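## Task

Beneath each foam block, the shelf edge carries a lot number. Any foam block whose lot number shows up at least twice anywhere in the storeroom must end up on the desk, lying fully on it with nothing overhanging the desk's edge. Every other foam block stays on the shelf where it started. The robot must not fall over or finish tilted, or the task fails.

## Robot and tools

Robot: TidyBot++, a wheeled base 0.54 m long, 0.50 m wide and 0.38 m tall that can drive, strafe and turn. It carries a single seven-joint Kinova arm ending in a two-finger Robotiq gripper. The shoulder sits 0.12 m ahead of the base centre at 0.68 m height. Arm lengths: upper arm 0.42 m, forearm 0.31 m, wrist-to-hand-point 0.31 m. The arm begins folded with the hand facing down. Cameras are base_camera (on the front of the base) and wrist_camera (looks along the hand).

Frames: the base frame has its origin on the floor below the base centre, with x ahead, y to the left and z up, in metres. The odometry frame is where the base frame was when the scene began. hand_pose is the point between the finger pads, in the base frame; its z axis runs out along the fingers, and the fingers close along its y axis.

Tool move: a single action, built from any of base, joints, target, plus optional speeds. Everything in the action starts at once.
- base: an object of relative offsets measured from where the base is when the command begins, along its own axes. translate_m (metres, forward positive, -2 to 2), strafe_m (metres, left positive, -2 to 2), rotate_rad (radians, counter-clockwise from above positive, -6.3 to 6.3).
- joints: absolute angles in radians, keyed by name. joint_1_rad (unlimited; positive turns the arm clockwise seen from above, the opposite sense to rotate_rad), joint_2_rad -2.249 to 2.249 (shoulder), joint_3_rad unlimited, joint_4_rad -2.579 to 2.579 (elbow), joint_5_rad unlimited, joint_6_rad -2.099 to 2.099 (wrist), joint_7_rad unlimited. Unlimited joints go the short way round, so turn them in steps below half a revolution. gripper_pos is absolute, 0 (open, about 85 mm gap) to 1 (closed); the gap is roughly 85 x (1 - gripper_pos) mm.
- target: one list of seven numbers, an absolute hand pose in the base frame: x, y, z in metres then quaternion qw, qx, qy, qz. With target, joints may hold only gripper_pos.
- speeds: top-speed caps for this action only: translate_m and strafe_m 0.05 to 0.5 m/s, rotate_rad 0.1 to 1.57 rad/s. With a combined translate and strafe, cap only one of them.
- cameras: list of base_camera, wrist_camera or all; [] gives no images. blocking: true (default) waits until motion settles; false comes back within about half a second while motion continues.
A move with no action just reports the state.

wait: seconds from 0 to 10, plus cameras; returns the state, earlier if running moves finish. stop: brakes all your running motions. zoom_image: camera name and region [x0, y0, x1, y1] in pixels from the top-left, at most 504 by 504; use it to read lot numbers. read_manual: licence texts only. finished_scene: scene is the current scene's number; it cannot be undone, and further calls in that reply go to the next scene.

Result lines: base_odometry (x, y, heading in rad), base_tilt (degrees forward/right), joint_positions, hand_pose, hand_target (where the hand would be with all joints on target), gripper_pos, base_status, joint_status and hand_status (done, moving, off_target, stopped, not_followed, contact_stop, time_out, torque_fault, limit_stop_at_motor_heat), move (done or the worst status), earlier move (after a non-blocking move), motor_effort in percent with the action's peak in brackets, Motor temperatures per arm joint, on_its_own, pictures (camera order of images). Warning lines: joint command not followed / pose unreachable (a check withheld arm targets, with cause), ARM HIT, MOTOR HOT, OVER-TEMPERATURE FAULT. An unprompted stop, a refused call or a torque fault cancels the remaining move, wait and finished_scene calls of that reply.

Practical notes: a target usually settles within about 3 cm; to fix it, add the gap between desired and read position to your previous target. To keep the hand still, resend hand_target, not hand_pose. Loads make the arm sag. Gripper closed at 1 reads done when empty and off_target when it holds something. Closed fingertips reach about 20 mm beyond the hand point. The hand pointing down can rise only to about 0.94 m and only near the base. Reaches low and close in front may end badly or hit the base; nothing prevents the arm from hitting the base or furniture, and it keeps pressing. Odometry counts wheel turns, so slip looks like travel and drift builds up.

Avoid: dropping objects or releasing them while moving, slamming, hard pushes, squeezing something still resting on a surface, twisting or yanking the gripper, driving or turning while the arm is snagged higher than about 0.6 m (tip-over risk), swinging an outstretched arm sideways, holding loads stretched out for long (motor heat), and torque faults. If the robot tilts, retract the arm or back away. Leave sponges or blocks whose lot number is unique untouched on their shelves.

Each tool is called as a command line: name --argument value for each argument, lists and objects as JSON in quotes; but a table of rows of numbers goes row by row, as --pt "numbers of a row", without its own name.

## Session

move --joints '{"joint_1_rad":0,"joint_2_rad":-1.0,"joint_3_rad":3.14,"joint_4_rad":-2.5,"joint_5_rad":0,"joint_6_rad":-0.15,"joint_7_rad":1.57}'

move --base '{"rotate_rad":-1.05}'

move --base '{"rotate_rad":-1.05}'

move --base '{"rotate_rad":-1.05}'

move --base '{"rotate_rad":-1.05}'

move --base '{"rotate_rad":-1.05}'

Scene clock: 2.27 s.
Motor temperatures (°C): [38 35 30 37 40 37 42]
move: done
base_odometry: x=+0.000 y=+0.000 heading=+0.000
base_tilt: forward=-0.4 right=+0.6
base_status: not commanded
joint_positions: joint_1_rad=-0.020 joint_2_rad=-0.983 joint_3_rad=+3.123 joint_4_rad=-2.514 joint_5_rad=-0.004 joint_6_rad=-0.208 joint_7_rad=+1.592 gripper_pos=+0.000
joint_status: all done
motor_effort: joint_1_rad=-1(2) joint_2_rad=+9(10) joint_3_rad=+1(2) joint_4_rad=+22(23) joint_5_rad=+1(2) joint_6_rad=+9(9) joint_7_rad=+0(1)
hand_pose: x=+0.3896 y=+0.0127 z=+0.8755 quat_wxyz=(+0.001, +0.764, +0.023, +0.645) (m; base frame)
hand_target: x=+0.3888 y=+0.0019 z=+0.9067 quat_wxyz=(+0.000, +0.735, +0.000, +0.679) (m; base frame)
hand_status: not commanded
pictures: base_camera, wrist_camera
Images, in order (width x height): base_camera 644x364, wrist_camera 644x476.

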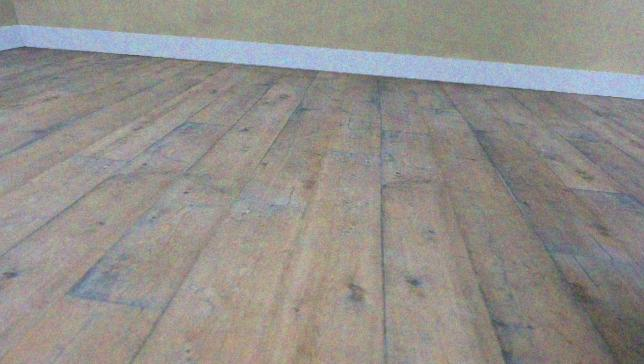

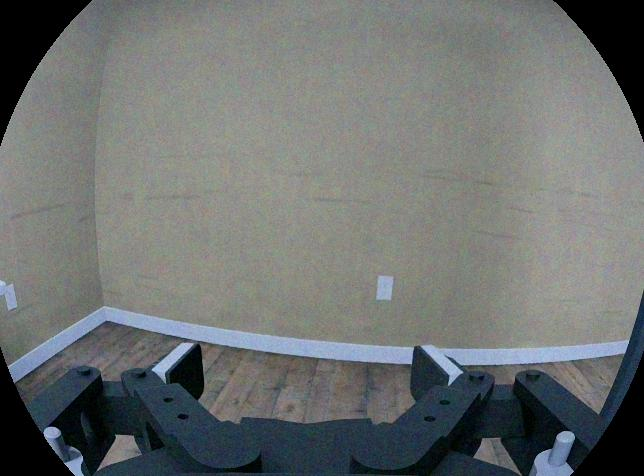

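Scene clock: 4.27 s.
Motor temperatures (°C): [38 35 30 37 40 37 42]
move: done
base_odometry: x=+0.000 y=+0.000 heading=-1.048
base_tilt: forward=-0.3 right=+0.6
base_status: done
joint_positions: joint_1_rad=-0.014 joint_2_rad=-0.983 joint_3_rad=+3.128 joint_4_rad=-2.514 joint_5_rad=-0.004 joint_6_rad=-0.205 joint_7_rad=+1.592 gripper_pos=+0.000
joint_status: not commanded
motor_effort: joint_1_rad=+0(1) joint_2_rad=+8(9) joint_3_rad=+1(2) joint_4_rad=+22(23) joint_5_rad=+1(1) joint_6_rad=+9(9) joint_7_rad=+0(1)
hand_pose: x=+0.3898 y=+0.0098 z=+0.8764 quat_wxyz=(+0.002, +0.763, +0.019, +0.646) (m; base frame)
hand_target: x=+0.3888 y=+0.0019 z=+0.9067 quat_wxyz=(+0.000, +0.735, +0.000, +0.679) (m; base frame)
hand_status: not commanded
pictures: base_camera, wrist_camera
Images, in order (width x height): base_camera 644x364, wrist_camera 644x476.

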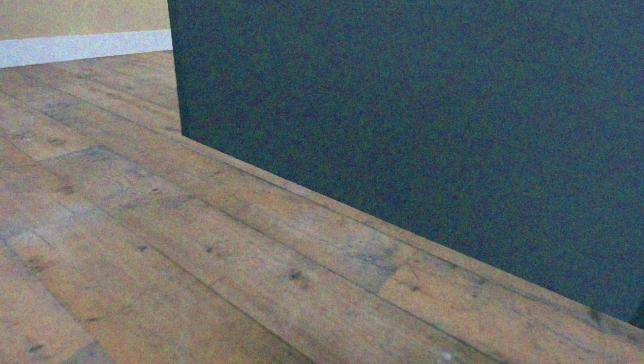

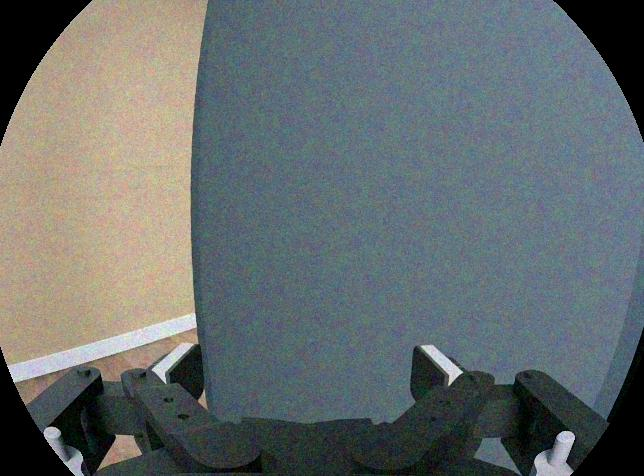

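Scene clock: 6.20 s.
Motor temperatures (°C): [38 35 30 37 40 37 42]
move: done
base_odometry: x=+0.000 y=+0.000 heading=-2.098
base_tilt: forward=-0.4 right=+0.6
base_status: done
joint_positions: joint_1_rad=-0.013 joint_2_rad=-0.983 joint_3_rad=+3.129 joint_4_rad=-2.513 joint_5_rad=-0.004 joint_6_rad=-0.205 joint_7_rad=+1.592 gripper_pos=+0.000
joint_status: not commanded
motor_effort: joint_1_rad=-1(1) joint_2_rad=+9(9) joint_3_rad=+1(2) joint_4_rad=+22(24) joint_5_rad=+1(1) joint_6_rad=+9(9) joint_7_rad=+0(1)
hand_pose: x=+0.3899 y=+0.0091 z=+0.8765 quat_wxyz=(+0.003, +0.763, +0.018, +0.646) (m; base frame)
hand_target: x=+0.3888 y=+0.0019 z=+0.9067 quat_wxyz=(+0.000, +0.735, +0.000, +0.679) (m; base frame)
hand_status: not commanded
pictures: base_camera, wrist_camera
Images, in order (width x height): base_camera 644x364, wrist_camera 644x476.

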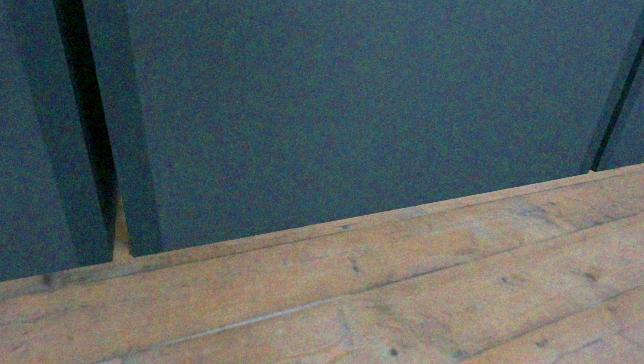

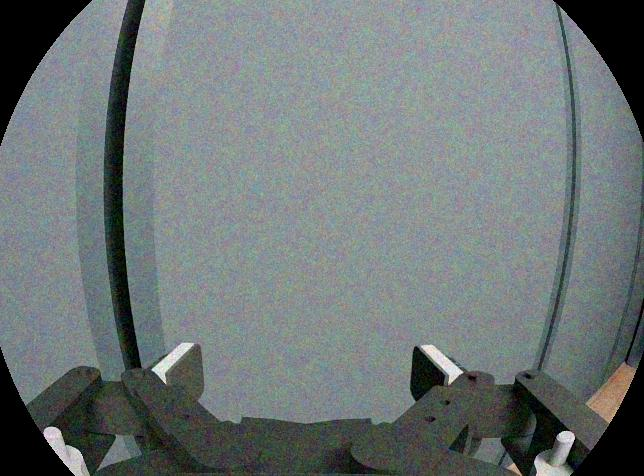

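Scene clock: 8.13 s.
Motor temperatures (°C): [38 35 30 37 40 37 42]
move: done
base_odometry: x=+0.000 y=+0.000 heading=+3.136
base_tilt: forward=-0.4 right=+0.6
base_status: done
joint_positions: joint_1_rad=-0.012 joint_2_rad=-0.983 joint_3_rad=+3.129 joint_4_rad=-2.513 joint_5_rad=-0.004 joint_6_rad=-0.205 joint_7_rad=+1.592 gripper_pos=+0.000
joint_status: not commanded
motor_effort: joint_1_rad=+0(1) joint_2_rad=+8(9) joint_3_rad=+1(2) joint_4_rad=+23(23) joint_5_rad=+1(1) joint_6_rad=+9(9) joint_7_rad=+0(1)
hand_pose: x=+0.3899 y=+0.0087 z=+0.8766 quat_wxyz=(+0.003, +0.763, +0.017, +0.646) (m; base frame)
hand_target: x=+0.3888 y=+0.0019 z=+0.9067 quat_wxyz=(+0.000, +0.735, +0.000, +0.679) (m; base frame)
hand_status: not commanded
pictures: base_camera, wrist_camera
Images, in order (width x height): base_camera 644x364, wrist_camera 644x476.

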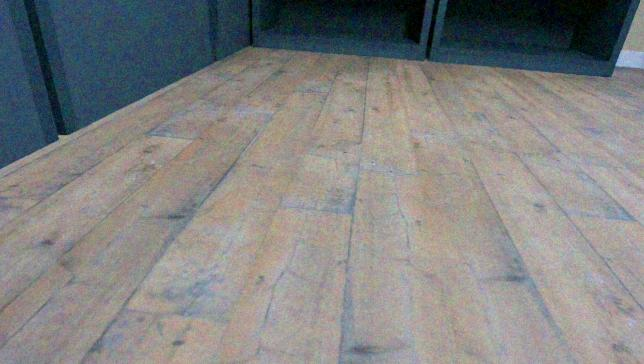

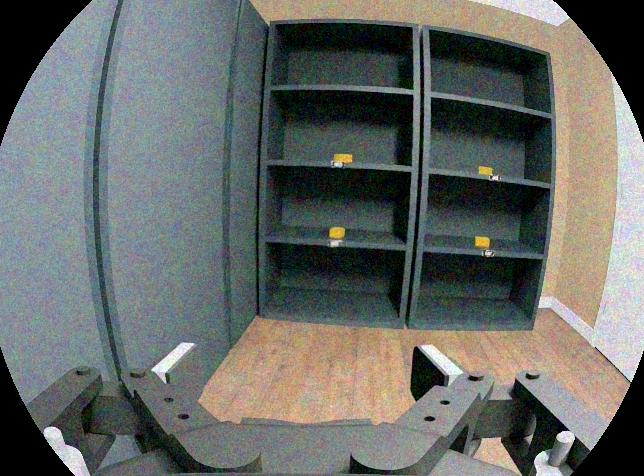

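Scene clock: 10.07 s.
Motor temperatures (°C): [38 35 30 37 40 37 42]
move: done
base_odometry: x=+0.000 y=+0.000 heading=+2.087
base_tilt: forward=-0.4 right=+0.6
base_status: done
joint_positions: joint_1_rad=-0.011 joint_2_rad=-0.983 joint_3_rad=+3.130 joint_4_rad=-2.513 joint_5_rad=-0.004 joint_6_rad=-0.205 joint_7_rad=+1.592 gripper_pos=+0.000
joint_status: not commanded
motor_effort: joint_1_rad=+0(1) joint_2_rad=+8(9) joint_3_rad=+1(2) joint_4_rad=+23(24) joint_5_rad=+1(1) joint_6_rad=+9(10) joint_7_rad=+0(1)
hand_pose: x=+0.3899 y=+0.0085 z=+0.8767 quat_wxyz=(+0.003, +0.763, +0.017, +0.647) (m; base frame)
hand_target: x=+0.3888 y=+0.0019 z=+0.9067 quat_wxyz=(+0.000, +0.735, +0.000, +0.679) (m; base frame)
hand_status: not commanded
pictures: base_camera, wrist_camera
Images, in order (width x height): base_camera 644x364, wrist_camera 644x476.

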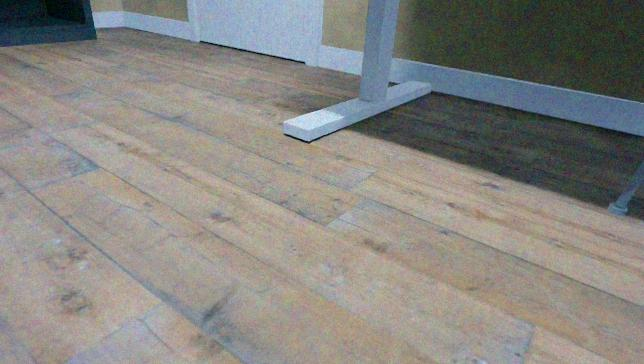

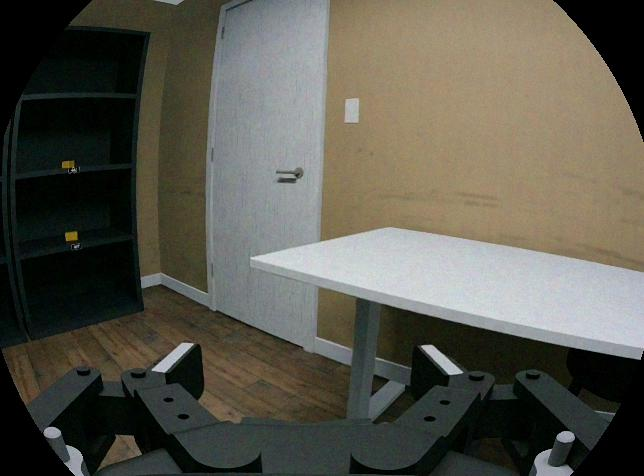

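Scene clock: 12.00 s.
Motor temperatures (°C): [38 35 30 37 40 37 42]
move: done
base_odometry: x=+0.000 y=+0.000 heading=+1.038
base_tilt: forward=-0.4 right=+0.6
base_status: done
joint_positions: joint_1_rad=-0.011 joint_2_rad=-0.983 joint_3_rad=+3.130 joint_4_rad=-2.513 joint_5_rad=-0.004 joint_6_rad=-0.205 joint_7_rad=+1.592 gripper_pos=+0.000
joint_status: not commanded
motor_effort: joint_1_rad=-1(1) joint_2_rad=+9(9) joint_3_rad=+1(2) joint_4_rad=+22(23) joint_5_rad=+1(1) joint_6_rad=+9(9) joint_7_rad=+0(1)
hand_pose: x=+0.3899 y=+0.0083 z=+0.8767 quat_wxyz=(+0.003, +0.763, +0.016, +0.647) (m; base frame)
hand_target: x=+0.3888 y=+0.0019 z=+0.9067 quat_wxyz=(+0.000, +0.735, +0.000, +0.679) (m; base frame)
hand_status: not commanded
pictures: base_camera, wrist_camera
Images, in order (width x height): base_camera 644x364, wrist_camera 644x476.

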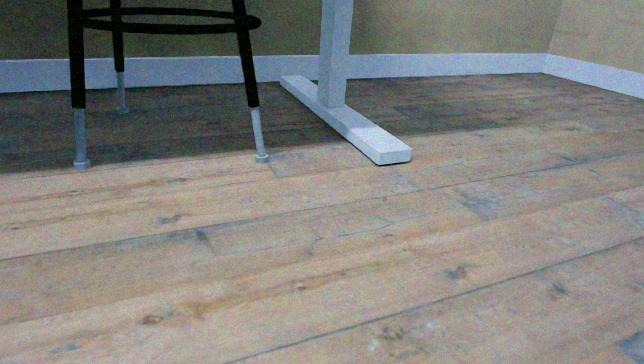

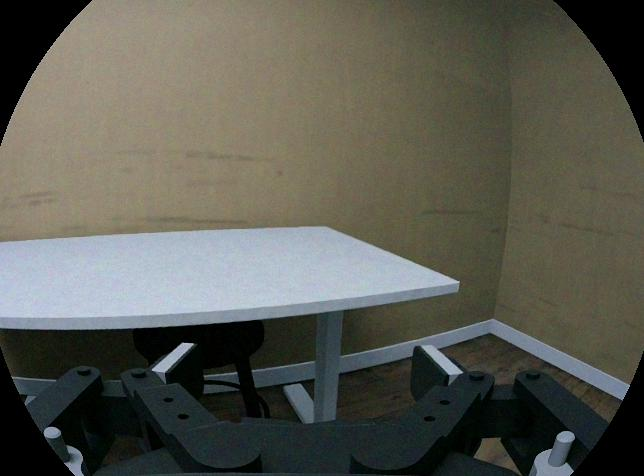

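move --base '{"rotate_rad":1.872}' --cameras '[]'

move --base '{"translate_m":0.95,"strafe_m":0.1}'

zoom_image --camera "wrist_camera" --region '[120, 130, 340, 350]'

zoom_image --camera "wrist_camera" --region '[340, 130, 560, 350]'

Scene clock: 20.23 s.
Motor temperatures (°C): [38 35 30 37 40 37 42]
move: done
base_odometry: x=+0.000 y=+0.000 heading=+2.909
base_tilt: forward=-0.3 right=+0.6
base_status: done
joint_positions: joint_1_rad=-0.011 joint_2_rad=-0.983 joint_3_rad=+3.130 joint_4_rad=-2.513 joint_5_rad=-0.004 joint_6_rad=-0.205 joint_7_rad=+1.592 gripper_pos=+0.000
joint_status: not commanded
motor_effort: joint_1_rad=+0(1) joint_2_rad=+9(9) joint_3_rad=+1(2) joint_4_rad=+23(23) joint_5_rad=+1(1) joint_6_rad=+9(9) joint_7_rad=+0(1)
hand_pose: x=+0.3899 y=+0.0081 z=+0.8768 quat_wxyz=(+0.003, +0.763, +0.016, +0.647) (m; base frame)
hand_target: x=+0.3888 y=+0.0019 z=+0.9067 quat_wxyz=(+0.000, +0.735, +0.000, +0.679) (m; base frame)
hand_status: not commanded
pictures: none
No camera images: "cameras" was empty.

Scene clock: 23.50 s.
Motor temperatures (°C): [38 35 30 37 40 37 42]
move: done
base_odometry: x=-0.948 y=+0.121 heading=+2.910
base_tilt: forward=-0.4 right=+0.6
base_status: done
joint_positions: joint_1_rad=-0.011 joint_2_rad=-0.986 joint_3_rad=+3.130 joint_4_rad=-2.513 joint_5_rad=-0.004 joint_6_rad=-0.204 joint_7_rad=+1.592 gripper_pos=+0.000
joint_status: not commanded
motor_effort: joint_1_rad=-1(1) joint_2_rad=+9(11) joint_3_rad=+1(2) joint_4_rad=+23(23) joint_5_rad=+1(1) joint_6_rad=+9(9) joint_7_rad=+0(1)
hand_pose: x=+0.3893 y=+0.0081 z=+0.8782 quat_wxyz=(+0.003, +0.761, +0.016, +0.648) (m; base frame)
hand_target: x=+0.3888 y=+0.0019 z=+0.9067 quat_wxyz=(+0.000, +0.735, +0.000, +0.679) (m; base frame)
hand_status: not commanded
pictures: base_camera, wrist_camera
Images, in order (width x height): base_camera 644x364, wrist_camera 644x476.

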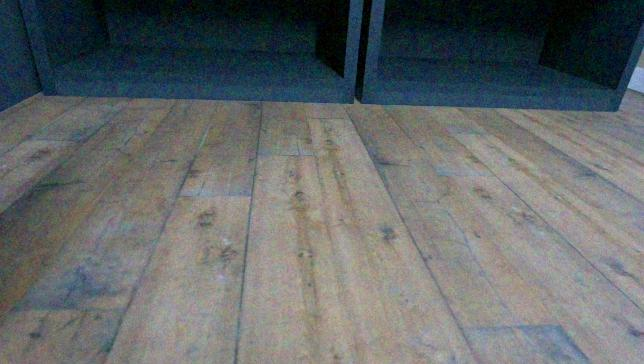

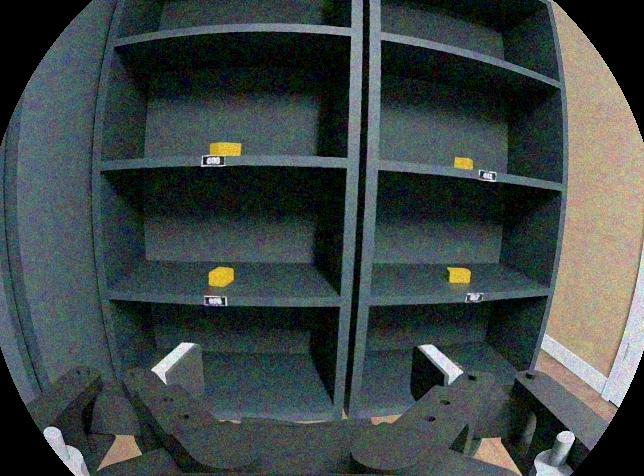

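Scaled by 2.291.

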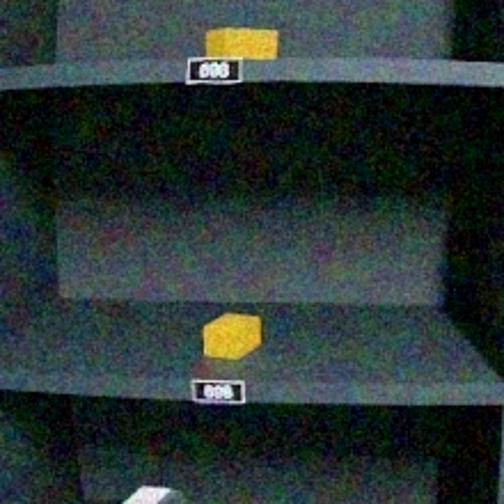

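Scaled by 2.291.

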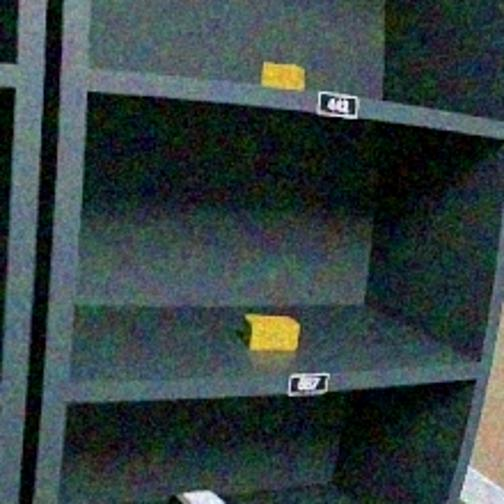

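move --base '{"translate_m":0.33,"strafe_m":0.15}' --joints '{"joint_6_rad":-0.3}'

zoom_image --camera "wrist_camera" --region '[220, 70, 360, 170]'

zoom_image --camera "wrist_camera" --region '[220, 280, 360, 380]'

zoom_image --camera "wrist_camera" --region '[500, 100, 640, 340]'

Scene clock: 25.80 s.
Motor temperatures (°C): [38 35 30 37 40 37 42]
move: done
base_odometry: x=-1.303 y=+0.051 heading=+2.910
base_tilt: forward=-0.4 right=+0.6
base_status: done
joint_positions: joint_1_rad=-0.011 joint_2_rad=-0.989 joint_3_rad=+3.130 joint_4_rad=-2.507 joint_5_rad=-0.004 joint_6_rad=-0.303 joint_7_rad=+1.592 gripper_pos=+0.000
joint_status: all done
motor_effort: joint_1_rad=+0(1) joint_2_rad=+9(11) joint_3_rad=+1(2) joint_4_rad=+22(25) joint_5_rad=+1(1) joint_6_rad=+8(10) joint_7_rad=+0(1)
hand_pose: x=+0.3829 y=+0.0078 z=+0.8526 quat_wxyz=(+0.003, +0.790, +0.017, +0.613) (m; base frame)
hand_target: x=+0.3817 y=+0.0018 z=+0.8606 quat_wxyz=(+0.000, +0.783, +0.000, +0.622) (m; base frame)
hand_status: not commanded
pictures: base_camera, wrist_camera
Images, in order (width x height): base_camera 644x364, wrist_camera 644x476.

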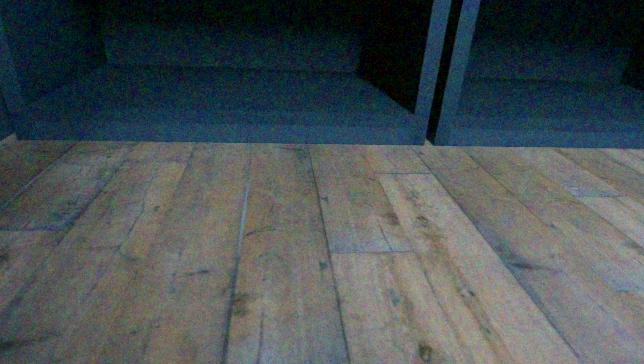

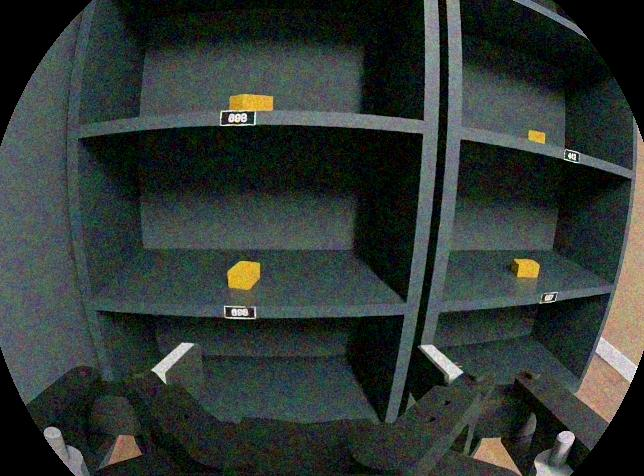

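Scaled by 3.600.

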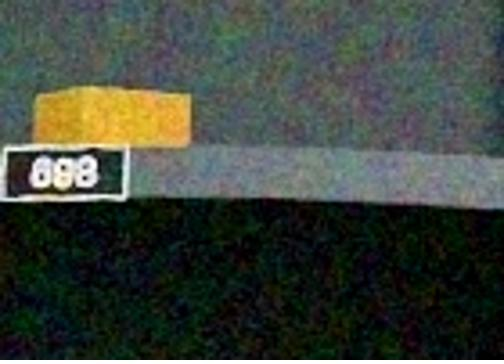

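Scaled by 3.600.

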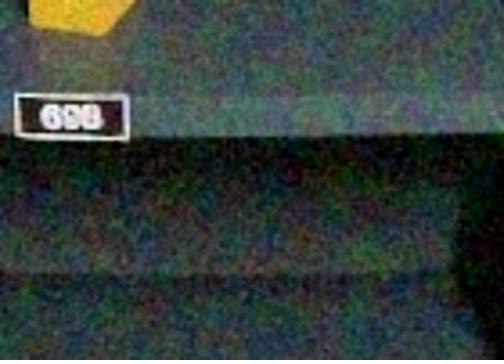

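Scaled by 2.100.

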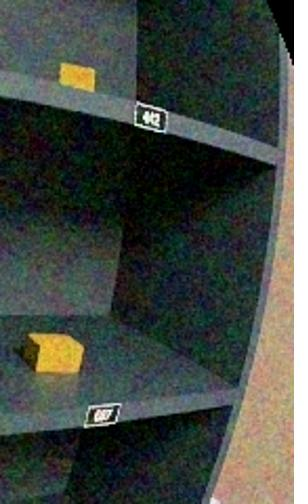

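zoom_image --camera "wrist_camera" --region '[218, 108, 260, 130]'

zoom_image --camera "wrist_camera" --region '[220, 302, 262, 324]'

move --base '{"strafe_m":-0.65}'

zoom_image --camera "wrist_camera" --region '[280, 90, 400, 340]'

Scaled by 12.000.

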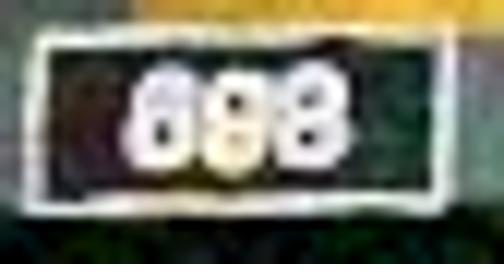

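Scaled by 12.000.

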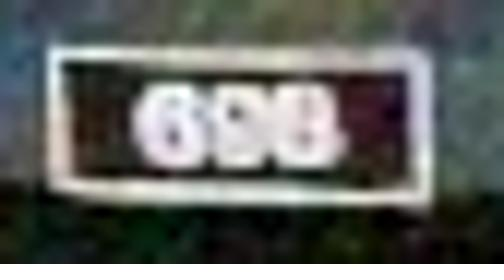

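Scene clock: 28.70 s.
Motor temperatures (°C): [38 35 30 37 40 37 42]
move: done
base_odometry: x=-1.154 y=+0.684 heading=+2.910
base_tilt: forward=-0.4 right=+0.6
base_status: done
joint_positions: joint_1_rad=-0.010 joint_2_rad=-0.989 joint_3_rad=+3.131 joint_4_rad=-2.507 joint_5_rad=-0.004 joint_6_rad=-0.303 joint_7_rad=+1.592 gripper_pos=+0.000
joint_status: not commanded
motor_effort: joint_1_rad=+0(2) joint_2_rad=+9(10) joint_3_rad=+1(2) joint_4_rad=+22(23) joint_5_rad=+1(1) joint_6_rad=+9(9) joint_7_rad=-1(1)
hand_pose: x=+0.3829 y=+0.0076 z=+0.8526 quat_wxyz=(+0.003, +0.790, +0.016, +0.613) (m; base frame)
hand_target: x=+0.3817 y=+0.0018 z=+0.8606 quat_wxyz=(+0.000, +0.783, +0.000, +0.622) (m; base frame)
hand_status: not commanded
pictures: base_camera, wrist_camera
Images, in order (width x height): base_camera 644x364, wrist_camera 644x476.

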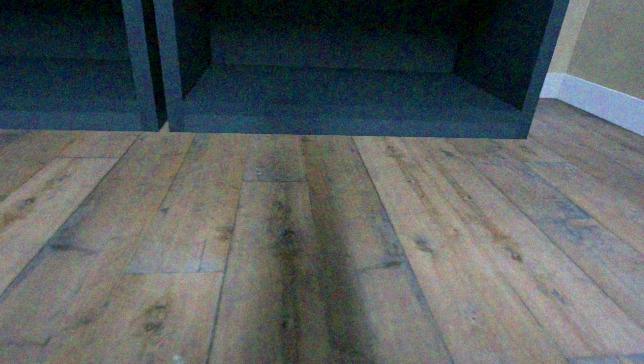

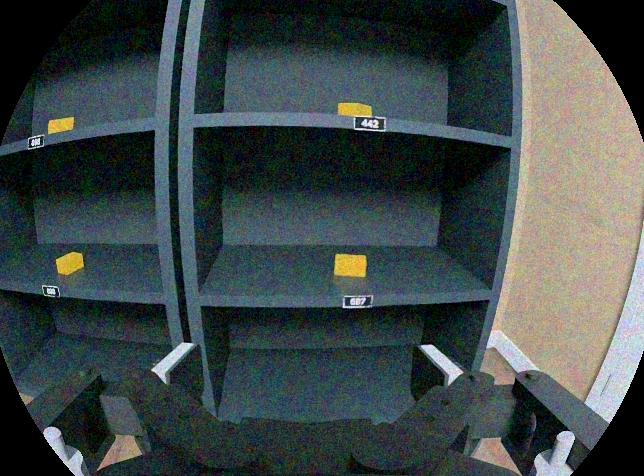

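Scaled by 2.016.

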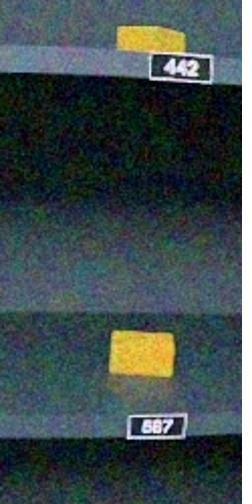

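zoom_image --camera "wrist_camera" --region '[338, 290, 378, 312]'

move --base '{"strafe_m":0.42,"translate_m":-0.3,"rotate_rad":-1.57}' --cameras '[]'

move --base '{"strafe_m":-1.9}'

move --base '{"rotate_rad":0.0,"strafe_m":-0.3}' --joints '{"joint_1_rad":2.6}'

Scaled by 12.600.

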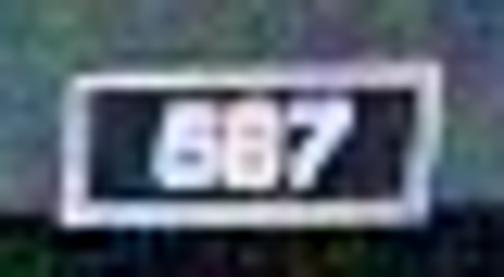

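Scene clock: 31.57 s.
Motor temperatures (°C): [38 35 30 37 40 37 42]
move: done
base_odometry: x=-0.958 y=+0.206 heading=+1.341
base_tilt: forward=-0.4 right=+0.6
base_status: done
joint_positions: joint_1_rad=-0.010 joint_2_rad=-0.990 joint_3_rad=+3.131 joint_4_rad=-2.507 joint_5_rad=-0.004 joint_6_rad=-0.303 joint_7_rad=+1.592 gripper_pos=+0.000
joint_status: not commanded
motor_effort: joint_1_rad=+0(2) joint_2_rad=+9(10) joint_3_rad=+1(2) joint_4_rad=+22(23) joint_5_rad=+1(1) joint_6_rad=+8(9) joint_7_rad=+0(1)
hand_pose: x=+0.3828 y=+0.0075 z=+0.8528 quat_wxyz=(+0.003, +0.789, +0.016, +0.614) (m; base frame)
hand_target: x=+0.3817 y=+0.0018 z=+0.8606 quat_wxyz=(+0.000, +0.783, +0.000, +0.622) (m; base frame)
hand_status: not commanded
pictures: none
No camera images: "cameras" was empty.

Scene clock: 36.63 s.
Motor temperatures (°C): [38 35 30 37 40 37 42]
move: done
base_odometry: x=+0.892 y=-0.227 heading=+1.340
base_tilt: forward=-0.3 right=+0.6
base_status: done
joint_positions: joint_1_rad=-0.010 joint_2_rad=-0.990 joint_3_rad=+3.131 joint_4_rad=-2.507 joint_5_rad=-0.004 joint_6_rad=-0.303 joint_7_rad=+1.592 gripper_pos=+0.000
joint_status: not commanded
motor_effort: joint_1_rad=+0(1) joint_2_rad=+8(10) joint_3_rad=+1(3) joint_4_rad=+22(23) joint_5_rad=+1(1) joint_6_rad=+9(9) joint_7_rad=+0(1)
hand_pose: x=+0.3828 y=+0.0074 z=+0.8528 quat_wxyz=(+0.003, +0.789, +0.016, +0.614) (m; base frame)
hand_target: x=+0.3817 y=+0.0018 z=+0.8606 quat_wxyz=(+0.000, +0.783, +0.000, +0.622) (m; base frame)
hand_status: not commanded
pictures: base_camera, wrist_camera
Images, in order (width x height): base_camera 644x364, wrist_camera 644x476.

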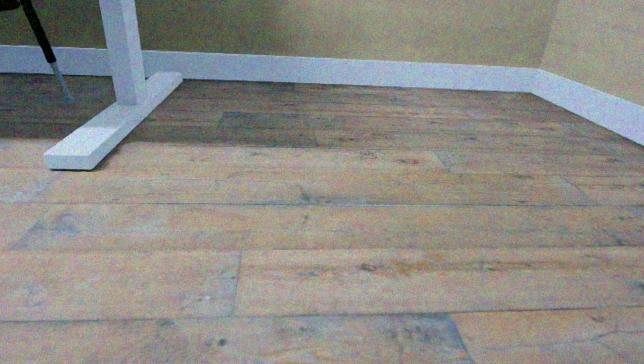

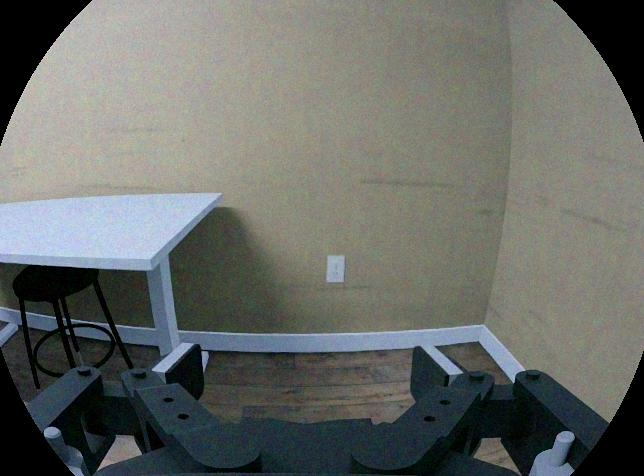

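Scene clock: 40.17 s.
Motor temperatures (°C): [38 35 30 37 40 37 42]
move: done
base_odometry: x=+1.184 y=-0.296 heading=+1.339
base_tilt: forward=-0.3 right=+0.6
base_status: done
joint_positions: joint_1_rad=+2.582 joint_2_rad=-0.990 joint_3_rad=+3.133 joint_4_rad=-2.507 joint_5_rad=-0.004 joint_6_rad=-0.303 joint_7_rad=+1.592 gripper_pos=+0.000
joint_status: all done
motor_effort: joint_1_rad=+0(2) joint_2_rad=+9(10) joint_3_rad=+1(2) joint_4_rad=+22(24) joint_5_rad=+1(1) joint_6_rad=+8(9) joint_7_rad=+0(1)
hand_pose: x=-0.1023 y=-0.1437 z=+0.8528 quat_wxyz=(+0.591, +0.229, -0.756, +0.164) (m; base frame)
hand_target: x=-0.1051 y=-0.1370 z=+0.8606 quat_wxyz=(+0.599, +0.210, -0.755, +0.166) (m; base frame)
hand_status: not commanded
pictures: base_camera, wrist_camera
Images, in order (width x height): base_camera 644x364, wrist_camera 644x476.

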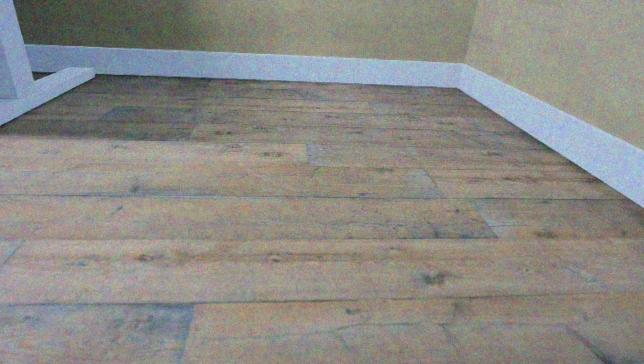

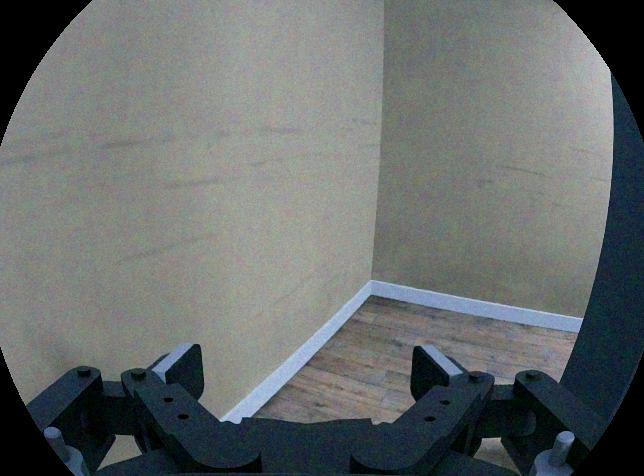

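move --base '{"strafe_m":-0.05,"translate_m":-1.62}' --joints '{"joint_1_rad":-1.2,"joint_6_rad":-0.35}'

Scene clock: 44.93 s.
Motor temperatures (°C): [38 35 30 37 40 37 42]
move: done
base_odometry: x=+0.861 y=-1.884 heading=+1.340
base_tilt: forward=-0.4 right=+0.6
base_status: done
joint_positions: joint_1_rad=+5.066 joint_2_rad=-0.991 joint_3_rad=+3.133 joint_4_rad=-2.507 joint_5_rad=-0.004 joint_6_rad=-0.303 joint_7_rad=+1.592 gripper_pos=+0.000
joint_status: all done
motor_effort: joint_1_rad=+0(2) joint_2_rad=+9(11) joint_3_rad=+1(2) joint_4_rad=+23(23) joint_5_rad=+1(1) joint_6_rad=+9(10) joint_7_rad=+0(1)
hand_pose: x=+0.2064 y=+0.2487 z=+0.8531 quat_wxyz=(+0.346, -0.641, -0.460, -0.507) (m; base frame)
hand_target: x=+0.2111 y=+0.2418 z=+0.8456 quat_wxyz=(+0.340, -0.659, -0.451, -0.497) (m; base frame)
hand_status: not commanded
pictures: base_camera, wrist_camera
Images, in order (width x height): base_camera 644x364, wrist_camera 644x476.

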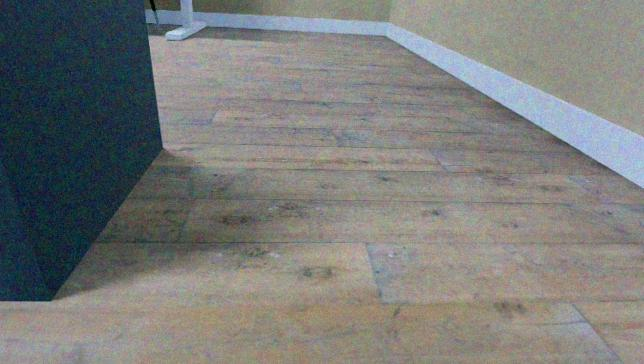

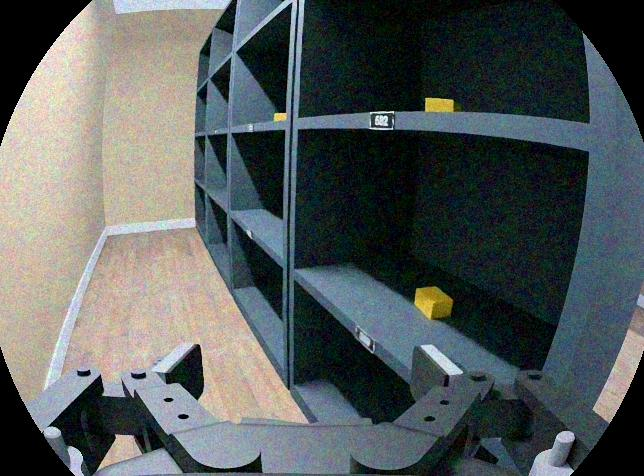

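zoom_image --camera "wrist_camera" --region '[320, 90, 420, 370]'

move --base '{"strafe_m":0.3}' --cameras '["wrist_camera"]'

move --base '{"strafe_m":0.55}' --cameras '["wrist_camera"]'

move --base '{"strafe_m":0.21}' --cameras '["wrist_camera"]'

zoom_image --camera "wrist_camera" --region '[380, 80, 560, 300]'

move --base '{"strafe_m":0.55}' --cameras '["wrist_camera"]'

move --base '{"strafe_m":0.21}' --cameras '["wrist_camera"]'

move --base '{"strafe_m":0.5}' --cameras '["wrist_camera"]'

Scaled by 1.800.

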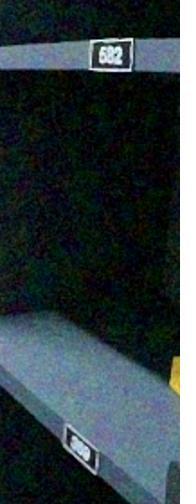

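Scene clock: 47.30 s.
Motor temperatures (°C): [38 35 30 37 40 37 42]
move: done
base_odometry: x=+0.569 y=-1.816 heading=+1.340
base_tilt: forward=-0.4 right=+0.6
base_status: done
joint_positions: joint_1_rad=+5.067 joint_2_rad=-0.991 joint_3_rad=+3.133 joint_4_rad=-2.507 joint_5_rad=-0.004 joint_6_rad=-0.304 joint_7_rad=+1.592 gripper_pos=+0.000
joint_status: not commanded
motor_effort: joint_1_rad=+0(1) joint_2_rad=+9(11) joint_3_rad=+1(2) joint_4_rad=+23(23) joint_5_rad=+1(1) joint_6_rad=+9(9) joint_7_rad=-1(1)
hand_pose: x=+0.2064 y=+0.2486 z=+0.8530 quat_wxyz=(+0.346, -0.641, -0.460, -0.507) (m; base frame)
hand_target: x=+0.2111 y=+0.2418 z=+0.8456 quat_wxyz=(+0.340, -0.659, -0.451, -0.497) (m; base frame)
hand_status: not commanded
pictures: wrist_camera
Images, in order (width x height): wrist_camera 644x476.

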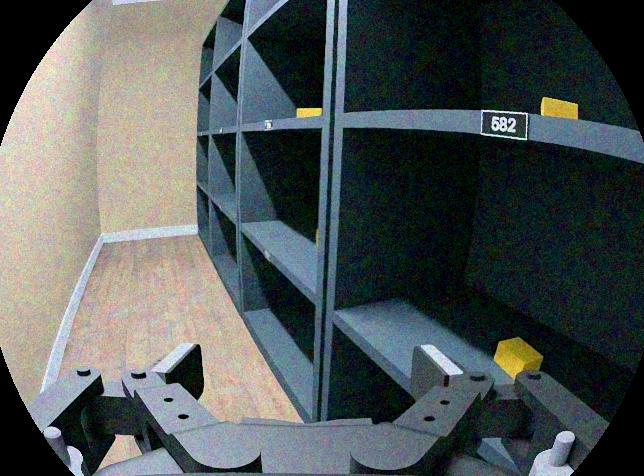

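Scene clock: 49.77 s.
Motor temperatures (°C): [38 35 30 37 40 37 42]
move: done
base_odometry: x=+0.034 y=-1.690 heading=+1.340
base_tilt: forward=-0.4 right=+0.6
base_status: done
joint_positions: joint_1_rad=+5.067 joint_2_rad=-0.992 joint_3_rad=+3.133 joint_4_rad=-2.507 joint_5_rad=-0.004 joint_6_rad=-0.305 joint_7_rad=+1.592 gripper_pos=+0.000
joint_status: not commanded
motor_effort: joint_1_rad=+0(1) joint_2_rad=+9(11) joint_3_rad=+1(2) joint_4_rad=+22(23) joint_5_rad=+1(1) joint_6_rad=+8(9) joint_7_rad=+0(1)
hand_pose: x=+0.2064 y=+0.2484 z=+0.8530 quat_wxyz=(+0.346, -0.641, -0.460, -0.507) (m; base frame)
hand_target: x=+0.2111 y=+0.2418 z=+0.8456 quat_wxyz=(+0.340, -0.659, -0.451, -0.497) (m; base frame)
hand_status: not commanded
pictures: wrist_camera
Images, in order (width x height): wrist_camera 644x476.

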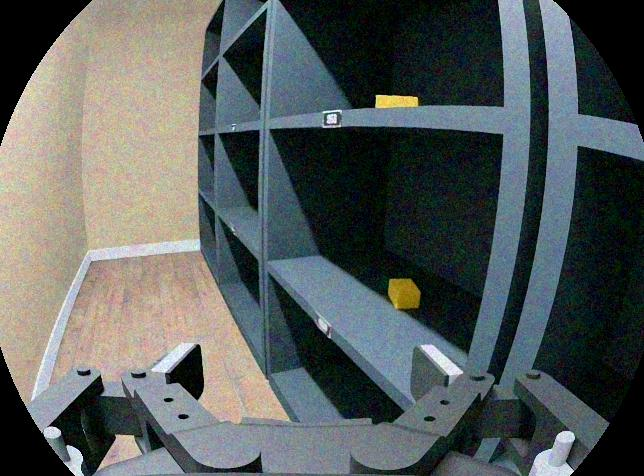

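Scene clock: 51.43 s.
Motor temperatures (°C): [38 35 30 37 40 37 42]
move: done
base_odometry: x=-0.171 y=-1.642 heading=+1.341
base_tilt: forward=-0.4 right=+0.6
base_status: done
joint_positions: joint_1_rad=+5.067 joint_2_rad=-0.992 joint_3_rad=+3.133 joint_4_rad=-2.507 joint_5_rad=-0.004 joint_6_rad=-0.305 joint_7_rad=+1.592 gripper_pos=+0.000
joint_status: not commanded
motor_effort: joint_1_rad=-1(1) joint_2_rad=+9(11) joint_3_rad=+1(2) joint_4_rad=+23(23) joint_5_rad=+1(1) joint_6_rad=+9(10) joint_7_rad=+0(1)
hand_pose: x=+0.2064 y=+0.2484 z=+0.8529 quat_wxyz=(+0.346, -0.641, -0.460, -0.507) (m; base frame)
hand_target: x=+0.2111 y=+0.2418 z=+0.8456 quat_wxyz=(+0.340, -0.659, -0.451, -0.497) (m; base frame)
hand_status: not commanded
pictures: wrist_camera
Images, in order (width x height): wrist_camera 644x476.

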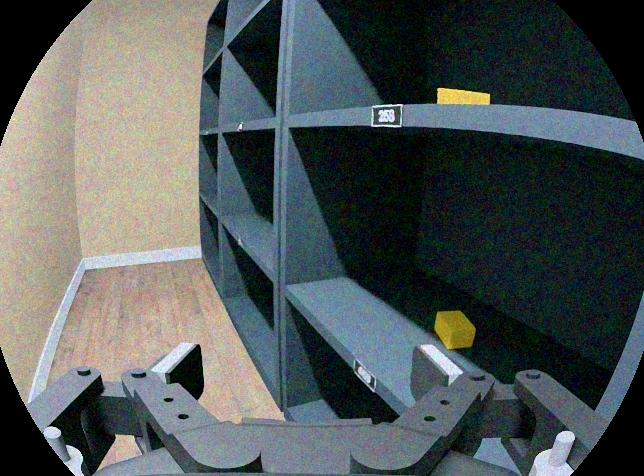

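Scaled by 2.291.

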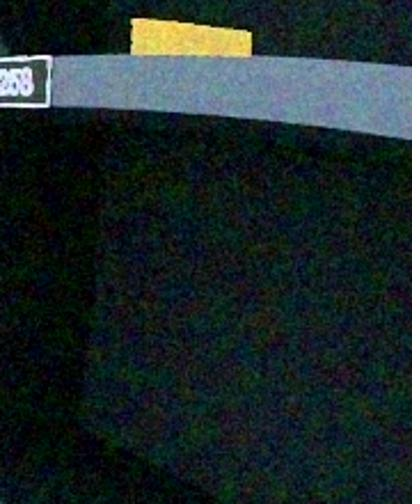

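Scene clock: 53.90 s.
Motor temperatures (°C): [38 35 30 37 40 37 42]
move: done
base_odometry: x=-0.706 y=-1.517 heading=+1.341
base_tilt: forward=-0.3 right=+0.6
base_status: done
joint_positions: joint_1_rad=+5.067 joint_2_rad=-0.992 joint_3_rad=+3.133 joint_4_rad=-2.507 joint_5_rad=-0.004 joint_6_rad=-0.305 joint_7_rad=+1.592 gripper_pos=+0.000
joint_status: not commanded
motor_effort: joint_1_rad=+0(1) joint_2_rad=+9(11) joint_3_rad=+1(2) joint_4_rad=+22(23) joint_5_rad=+1(1) joint_6_rad=+9(9) joint_7_rad=+0(1)
hand_pose: x=+0.2064 y=+0.2483 z=+0.8530 quat_wxyz=(+0.346, -0.641, -0.460, -0.507) (m; base frame)
hand_target: x=+0.2111 y=+0.2418 z=+0.8456 quat_wxyz=(+0.340, -0.659, -0.451, -0.497) (m; base frame)
hand_status: not commanded
pictures: wrist_camera
Images, in order (width x height): wrist_camera 644x476.

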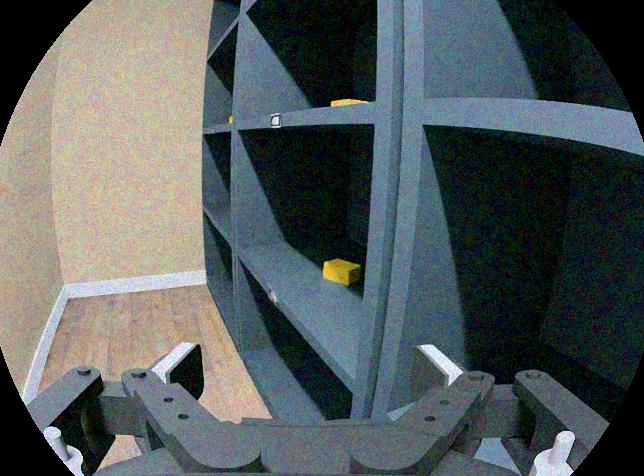

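Scene clock: 55.57 s.
Motor temperatures (°C): [38 35 30 37 40 37 42]
move: done
base_odometry: x=-0.911 y=-1.469 heading=+1.341
base_tilt: forward=-0.4 right=+0.6
base_status: done
joint_positions: joint_1_rad=+5.067 joint_2_rad=-0.993 joint_3_rad=+3.133 joint_4_rad=-2.507 joint_5_rad=-0.004 joint_6_rad=-0.305 joint_7_rad=+1.592 gripper_pos=+0.000
joint_status: not commanded
motor_effort: joint_1_rad=-1(1) joint_2_rad=+8(11) joint_3_rad=+1(2) joint_4_rad=+23(23) joint_5_rad=+1(1) joint_6_rad=+9(9) joint_7_rad=+0(1)
hand_pose: x=+0.2064 y=+0.2483 z=+0.8529 quat_wxyz=(+0.346, -0.641, -0.460, -0.507) (m; base frame)
hand_target: x=+0.2111 y=+0.2418 z=+0.8456 quat_wxyz=(+0.340, -0.659, -0.451, -0.497) (m; base frame)
hand_status: not commanded
pictures: wrist_camera
Images, in order (width x height): wrist_camera 644x476.

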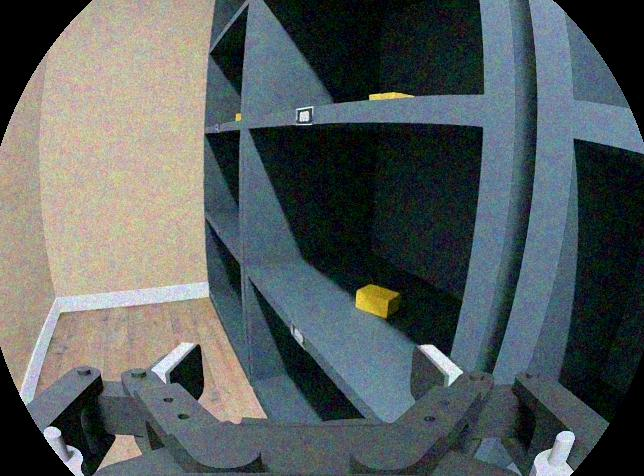

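Scene clock: 57.93 s.
Motor temperatures (°C): [38 35 30 37 40 37 42]
move: done
base_odometry: x=-1.398 y=-1.356 heading=+1.341
base_tilt: forward=-0.4 right=+0.6
base_status: done
joint_positions: joint_1_rad=+5.067 joint_2_rad=-0.993 joint_3_rad=+3.133 joint_4_rad=-2.507 joint_5_rad=-0.004 joint_6_rad=-0.306 joint_7_rad=+1.592 gripper_pos=+0.000
joint_status: not commanded
motor_effort: joint_1_rad=-1(1) joint_2_rad=+9(11) joint_3_rad=+1(2) joint_4_rad=+22(23) joint_5_rad=+1(1) joint_6_rad=+9(9) joint_7_rad=+0(1)
hand_pose: x=+0.2064 y=+0.2482 z=+0.8528 quat_wxyz=(+0.346, -0.642, -0.460, -0.507) (m; base frame)
hand_target: x=+0.2111 y=+0.2418 z=+0.8456 quat_wxyz=(+0.340, -0.659, -0.451, -0.497) (m; base frame)
hand_status: not commanded
pictures: wrist_camera
Images, in order (width x height): wrist_camera 644x476.

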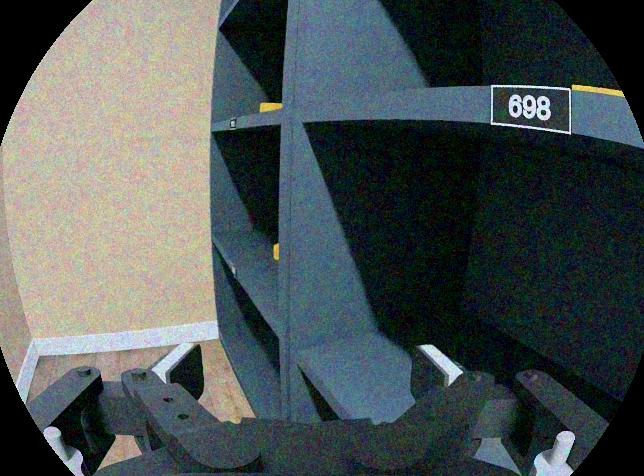

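move --base '{"strafe_m":0.35}' --joints '{"joint_6_rad":-0.5}' --cameras '["wrist_camera"]'

zoom_image --camera "wrist_camera" --region '[220, 20, 340, 320]'

move --base '{"strafe_m":-0.62}' --cameras '["wrist_camera"]'

zoom_image --camera "wrist_camera" --region '[280, 200, 460, 350]'

Scene clock: 61.20 s.
Motor temperatures (°C): [38 35 30 37 40 37 42]
move: done
base_odometry: x=-1.739 y=-1.276 heading=+1.342
base_tilt: forward=-0.4 right=+0.6
base_status: done
joint_positions: joint_1_rad=+5.067 joint_2_rad=-0.993 joint_3_rad=+3.133 joint_4_rad=-2.502 joint_5_rad=-0.004 joint_6_rad=-0.473 joint_7_rad=+1.592 gripper_pos=+0.000
joint_status: all done
motor_effort: joint_1_rad=+0(1) joint_2_rad=+9(11) joint_3_rad=+1(2) joint_4_rad=+22(25) joint_5_rad=+1(1) joint_6_rad=+8(10) joint_7_rad=+0(1)
hand_pose: x=+0.2009 y=+0.2326 z=+0.8062 quat_wxyz=(+0.308, -0.680, -0.487, -0.453) (m; base frame)
hand_target: x=+0.2053 y=+0.2267 z=+0.8018 quat_wxyz=(+0.305, -0.694, -0.475, -0.446) (m; base frame)
hand_status: not commanded
pictures: wrist_camera
Images, in order (width x height): wrist_camera 644x476.

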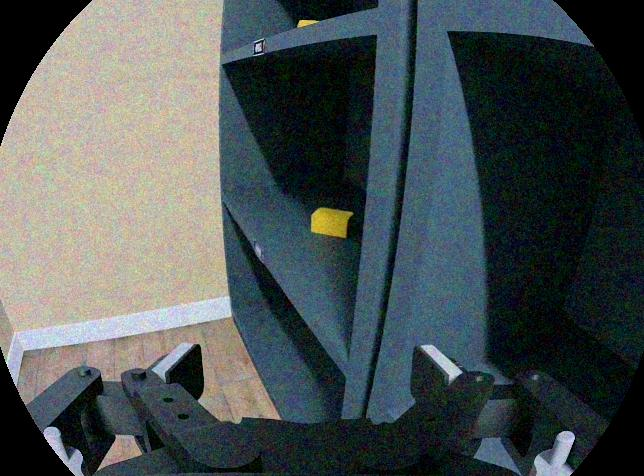

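Scaled by 1.680.

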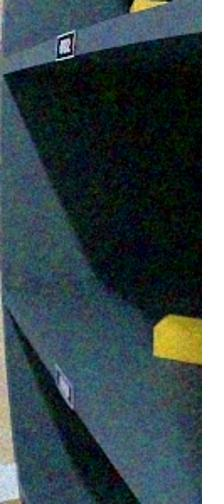

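Scene clock: 63.90 s.
Motor temperatures (°C): [38 35 30 37 40 37 42]
move: done
base_odometry: x=-1.135 y=-1.417 heading=+1.341
base_tilt: forward=-0.4 right=+0.6
base_status: done
joint_positions: joint_1_rad=+5.068 joint_2_rad=-0.994 joint_3_rad=+3.134 joint_4_rad=-2.502 joint_5_rad=-0.004 joint_6_rad=-0.473 joint_7_rad=+1.592 gripper_pos=+0.000
joint_status: not commanded
motor_effort: joint_1_rad=+0(1) joint_2_rad=+9(13) joint_3_rad=+1(2) joint_4_rad=+22(23) joint_5_rad=+1(1) joint_6_rad=+9(9) joint_7_rad=+0(1)
hand_pose: x=+0.2012 y=+0.2324 z=+0.8064 quat_wxyz=(+0.308, -0.680, -0.487, -0.453) (m; base frame)
hand_target: x=+0.2053 y=+0.2267 z=+0.8018 quat_wxyz=(+0.305, -0.694, -0.475, -0.446) (m; base frame)
hand_status: not commanded
pictures: wrist_camera
Images, in order (width x height): wrist_camera 644x476.

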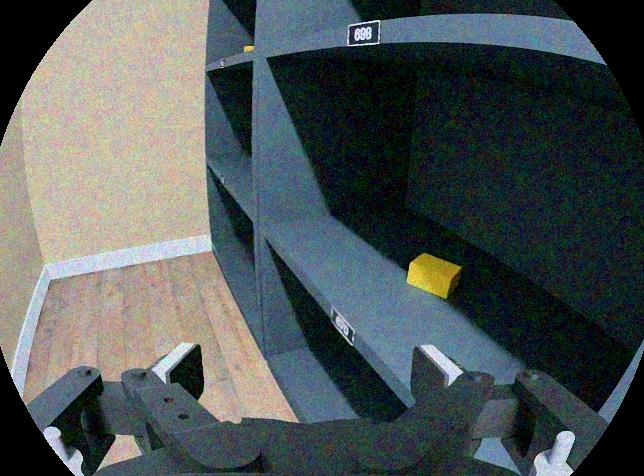

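Scaled by 2.800.

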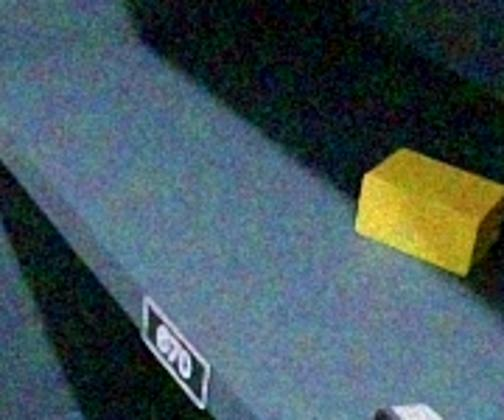

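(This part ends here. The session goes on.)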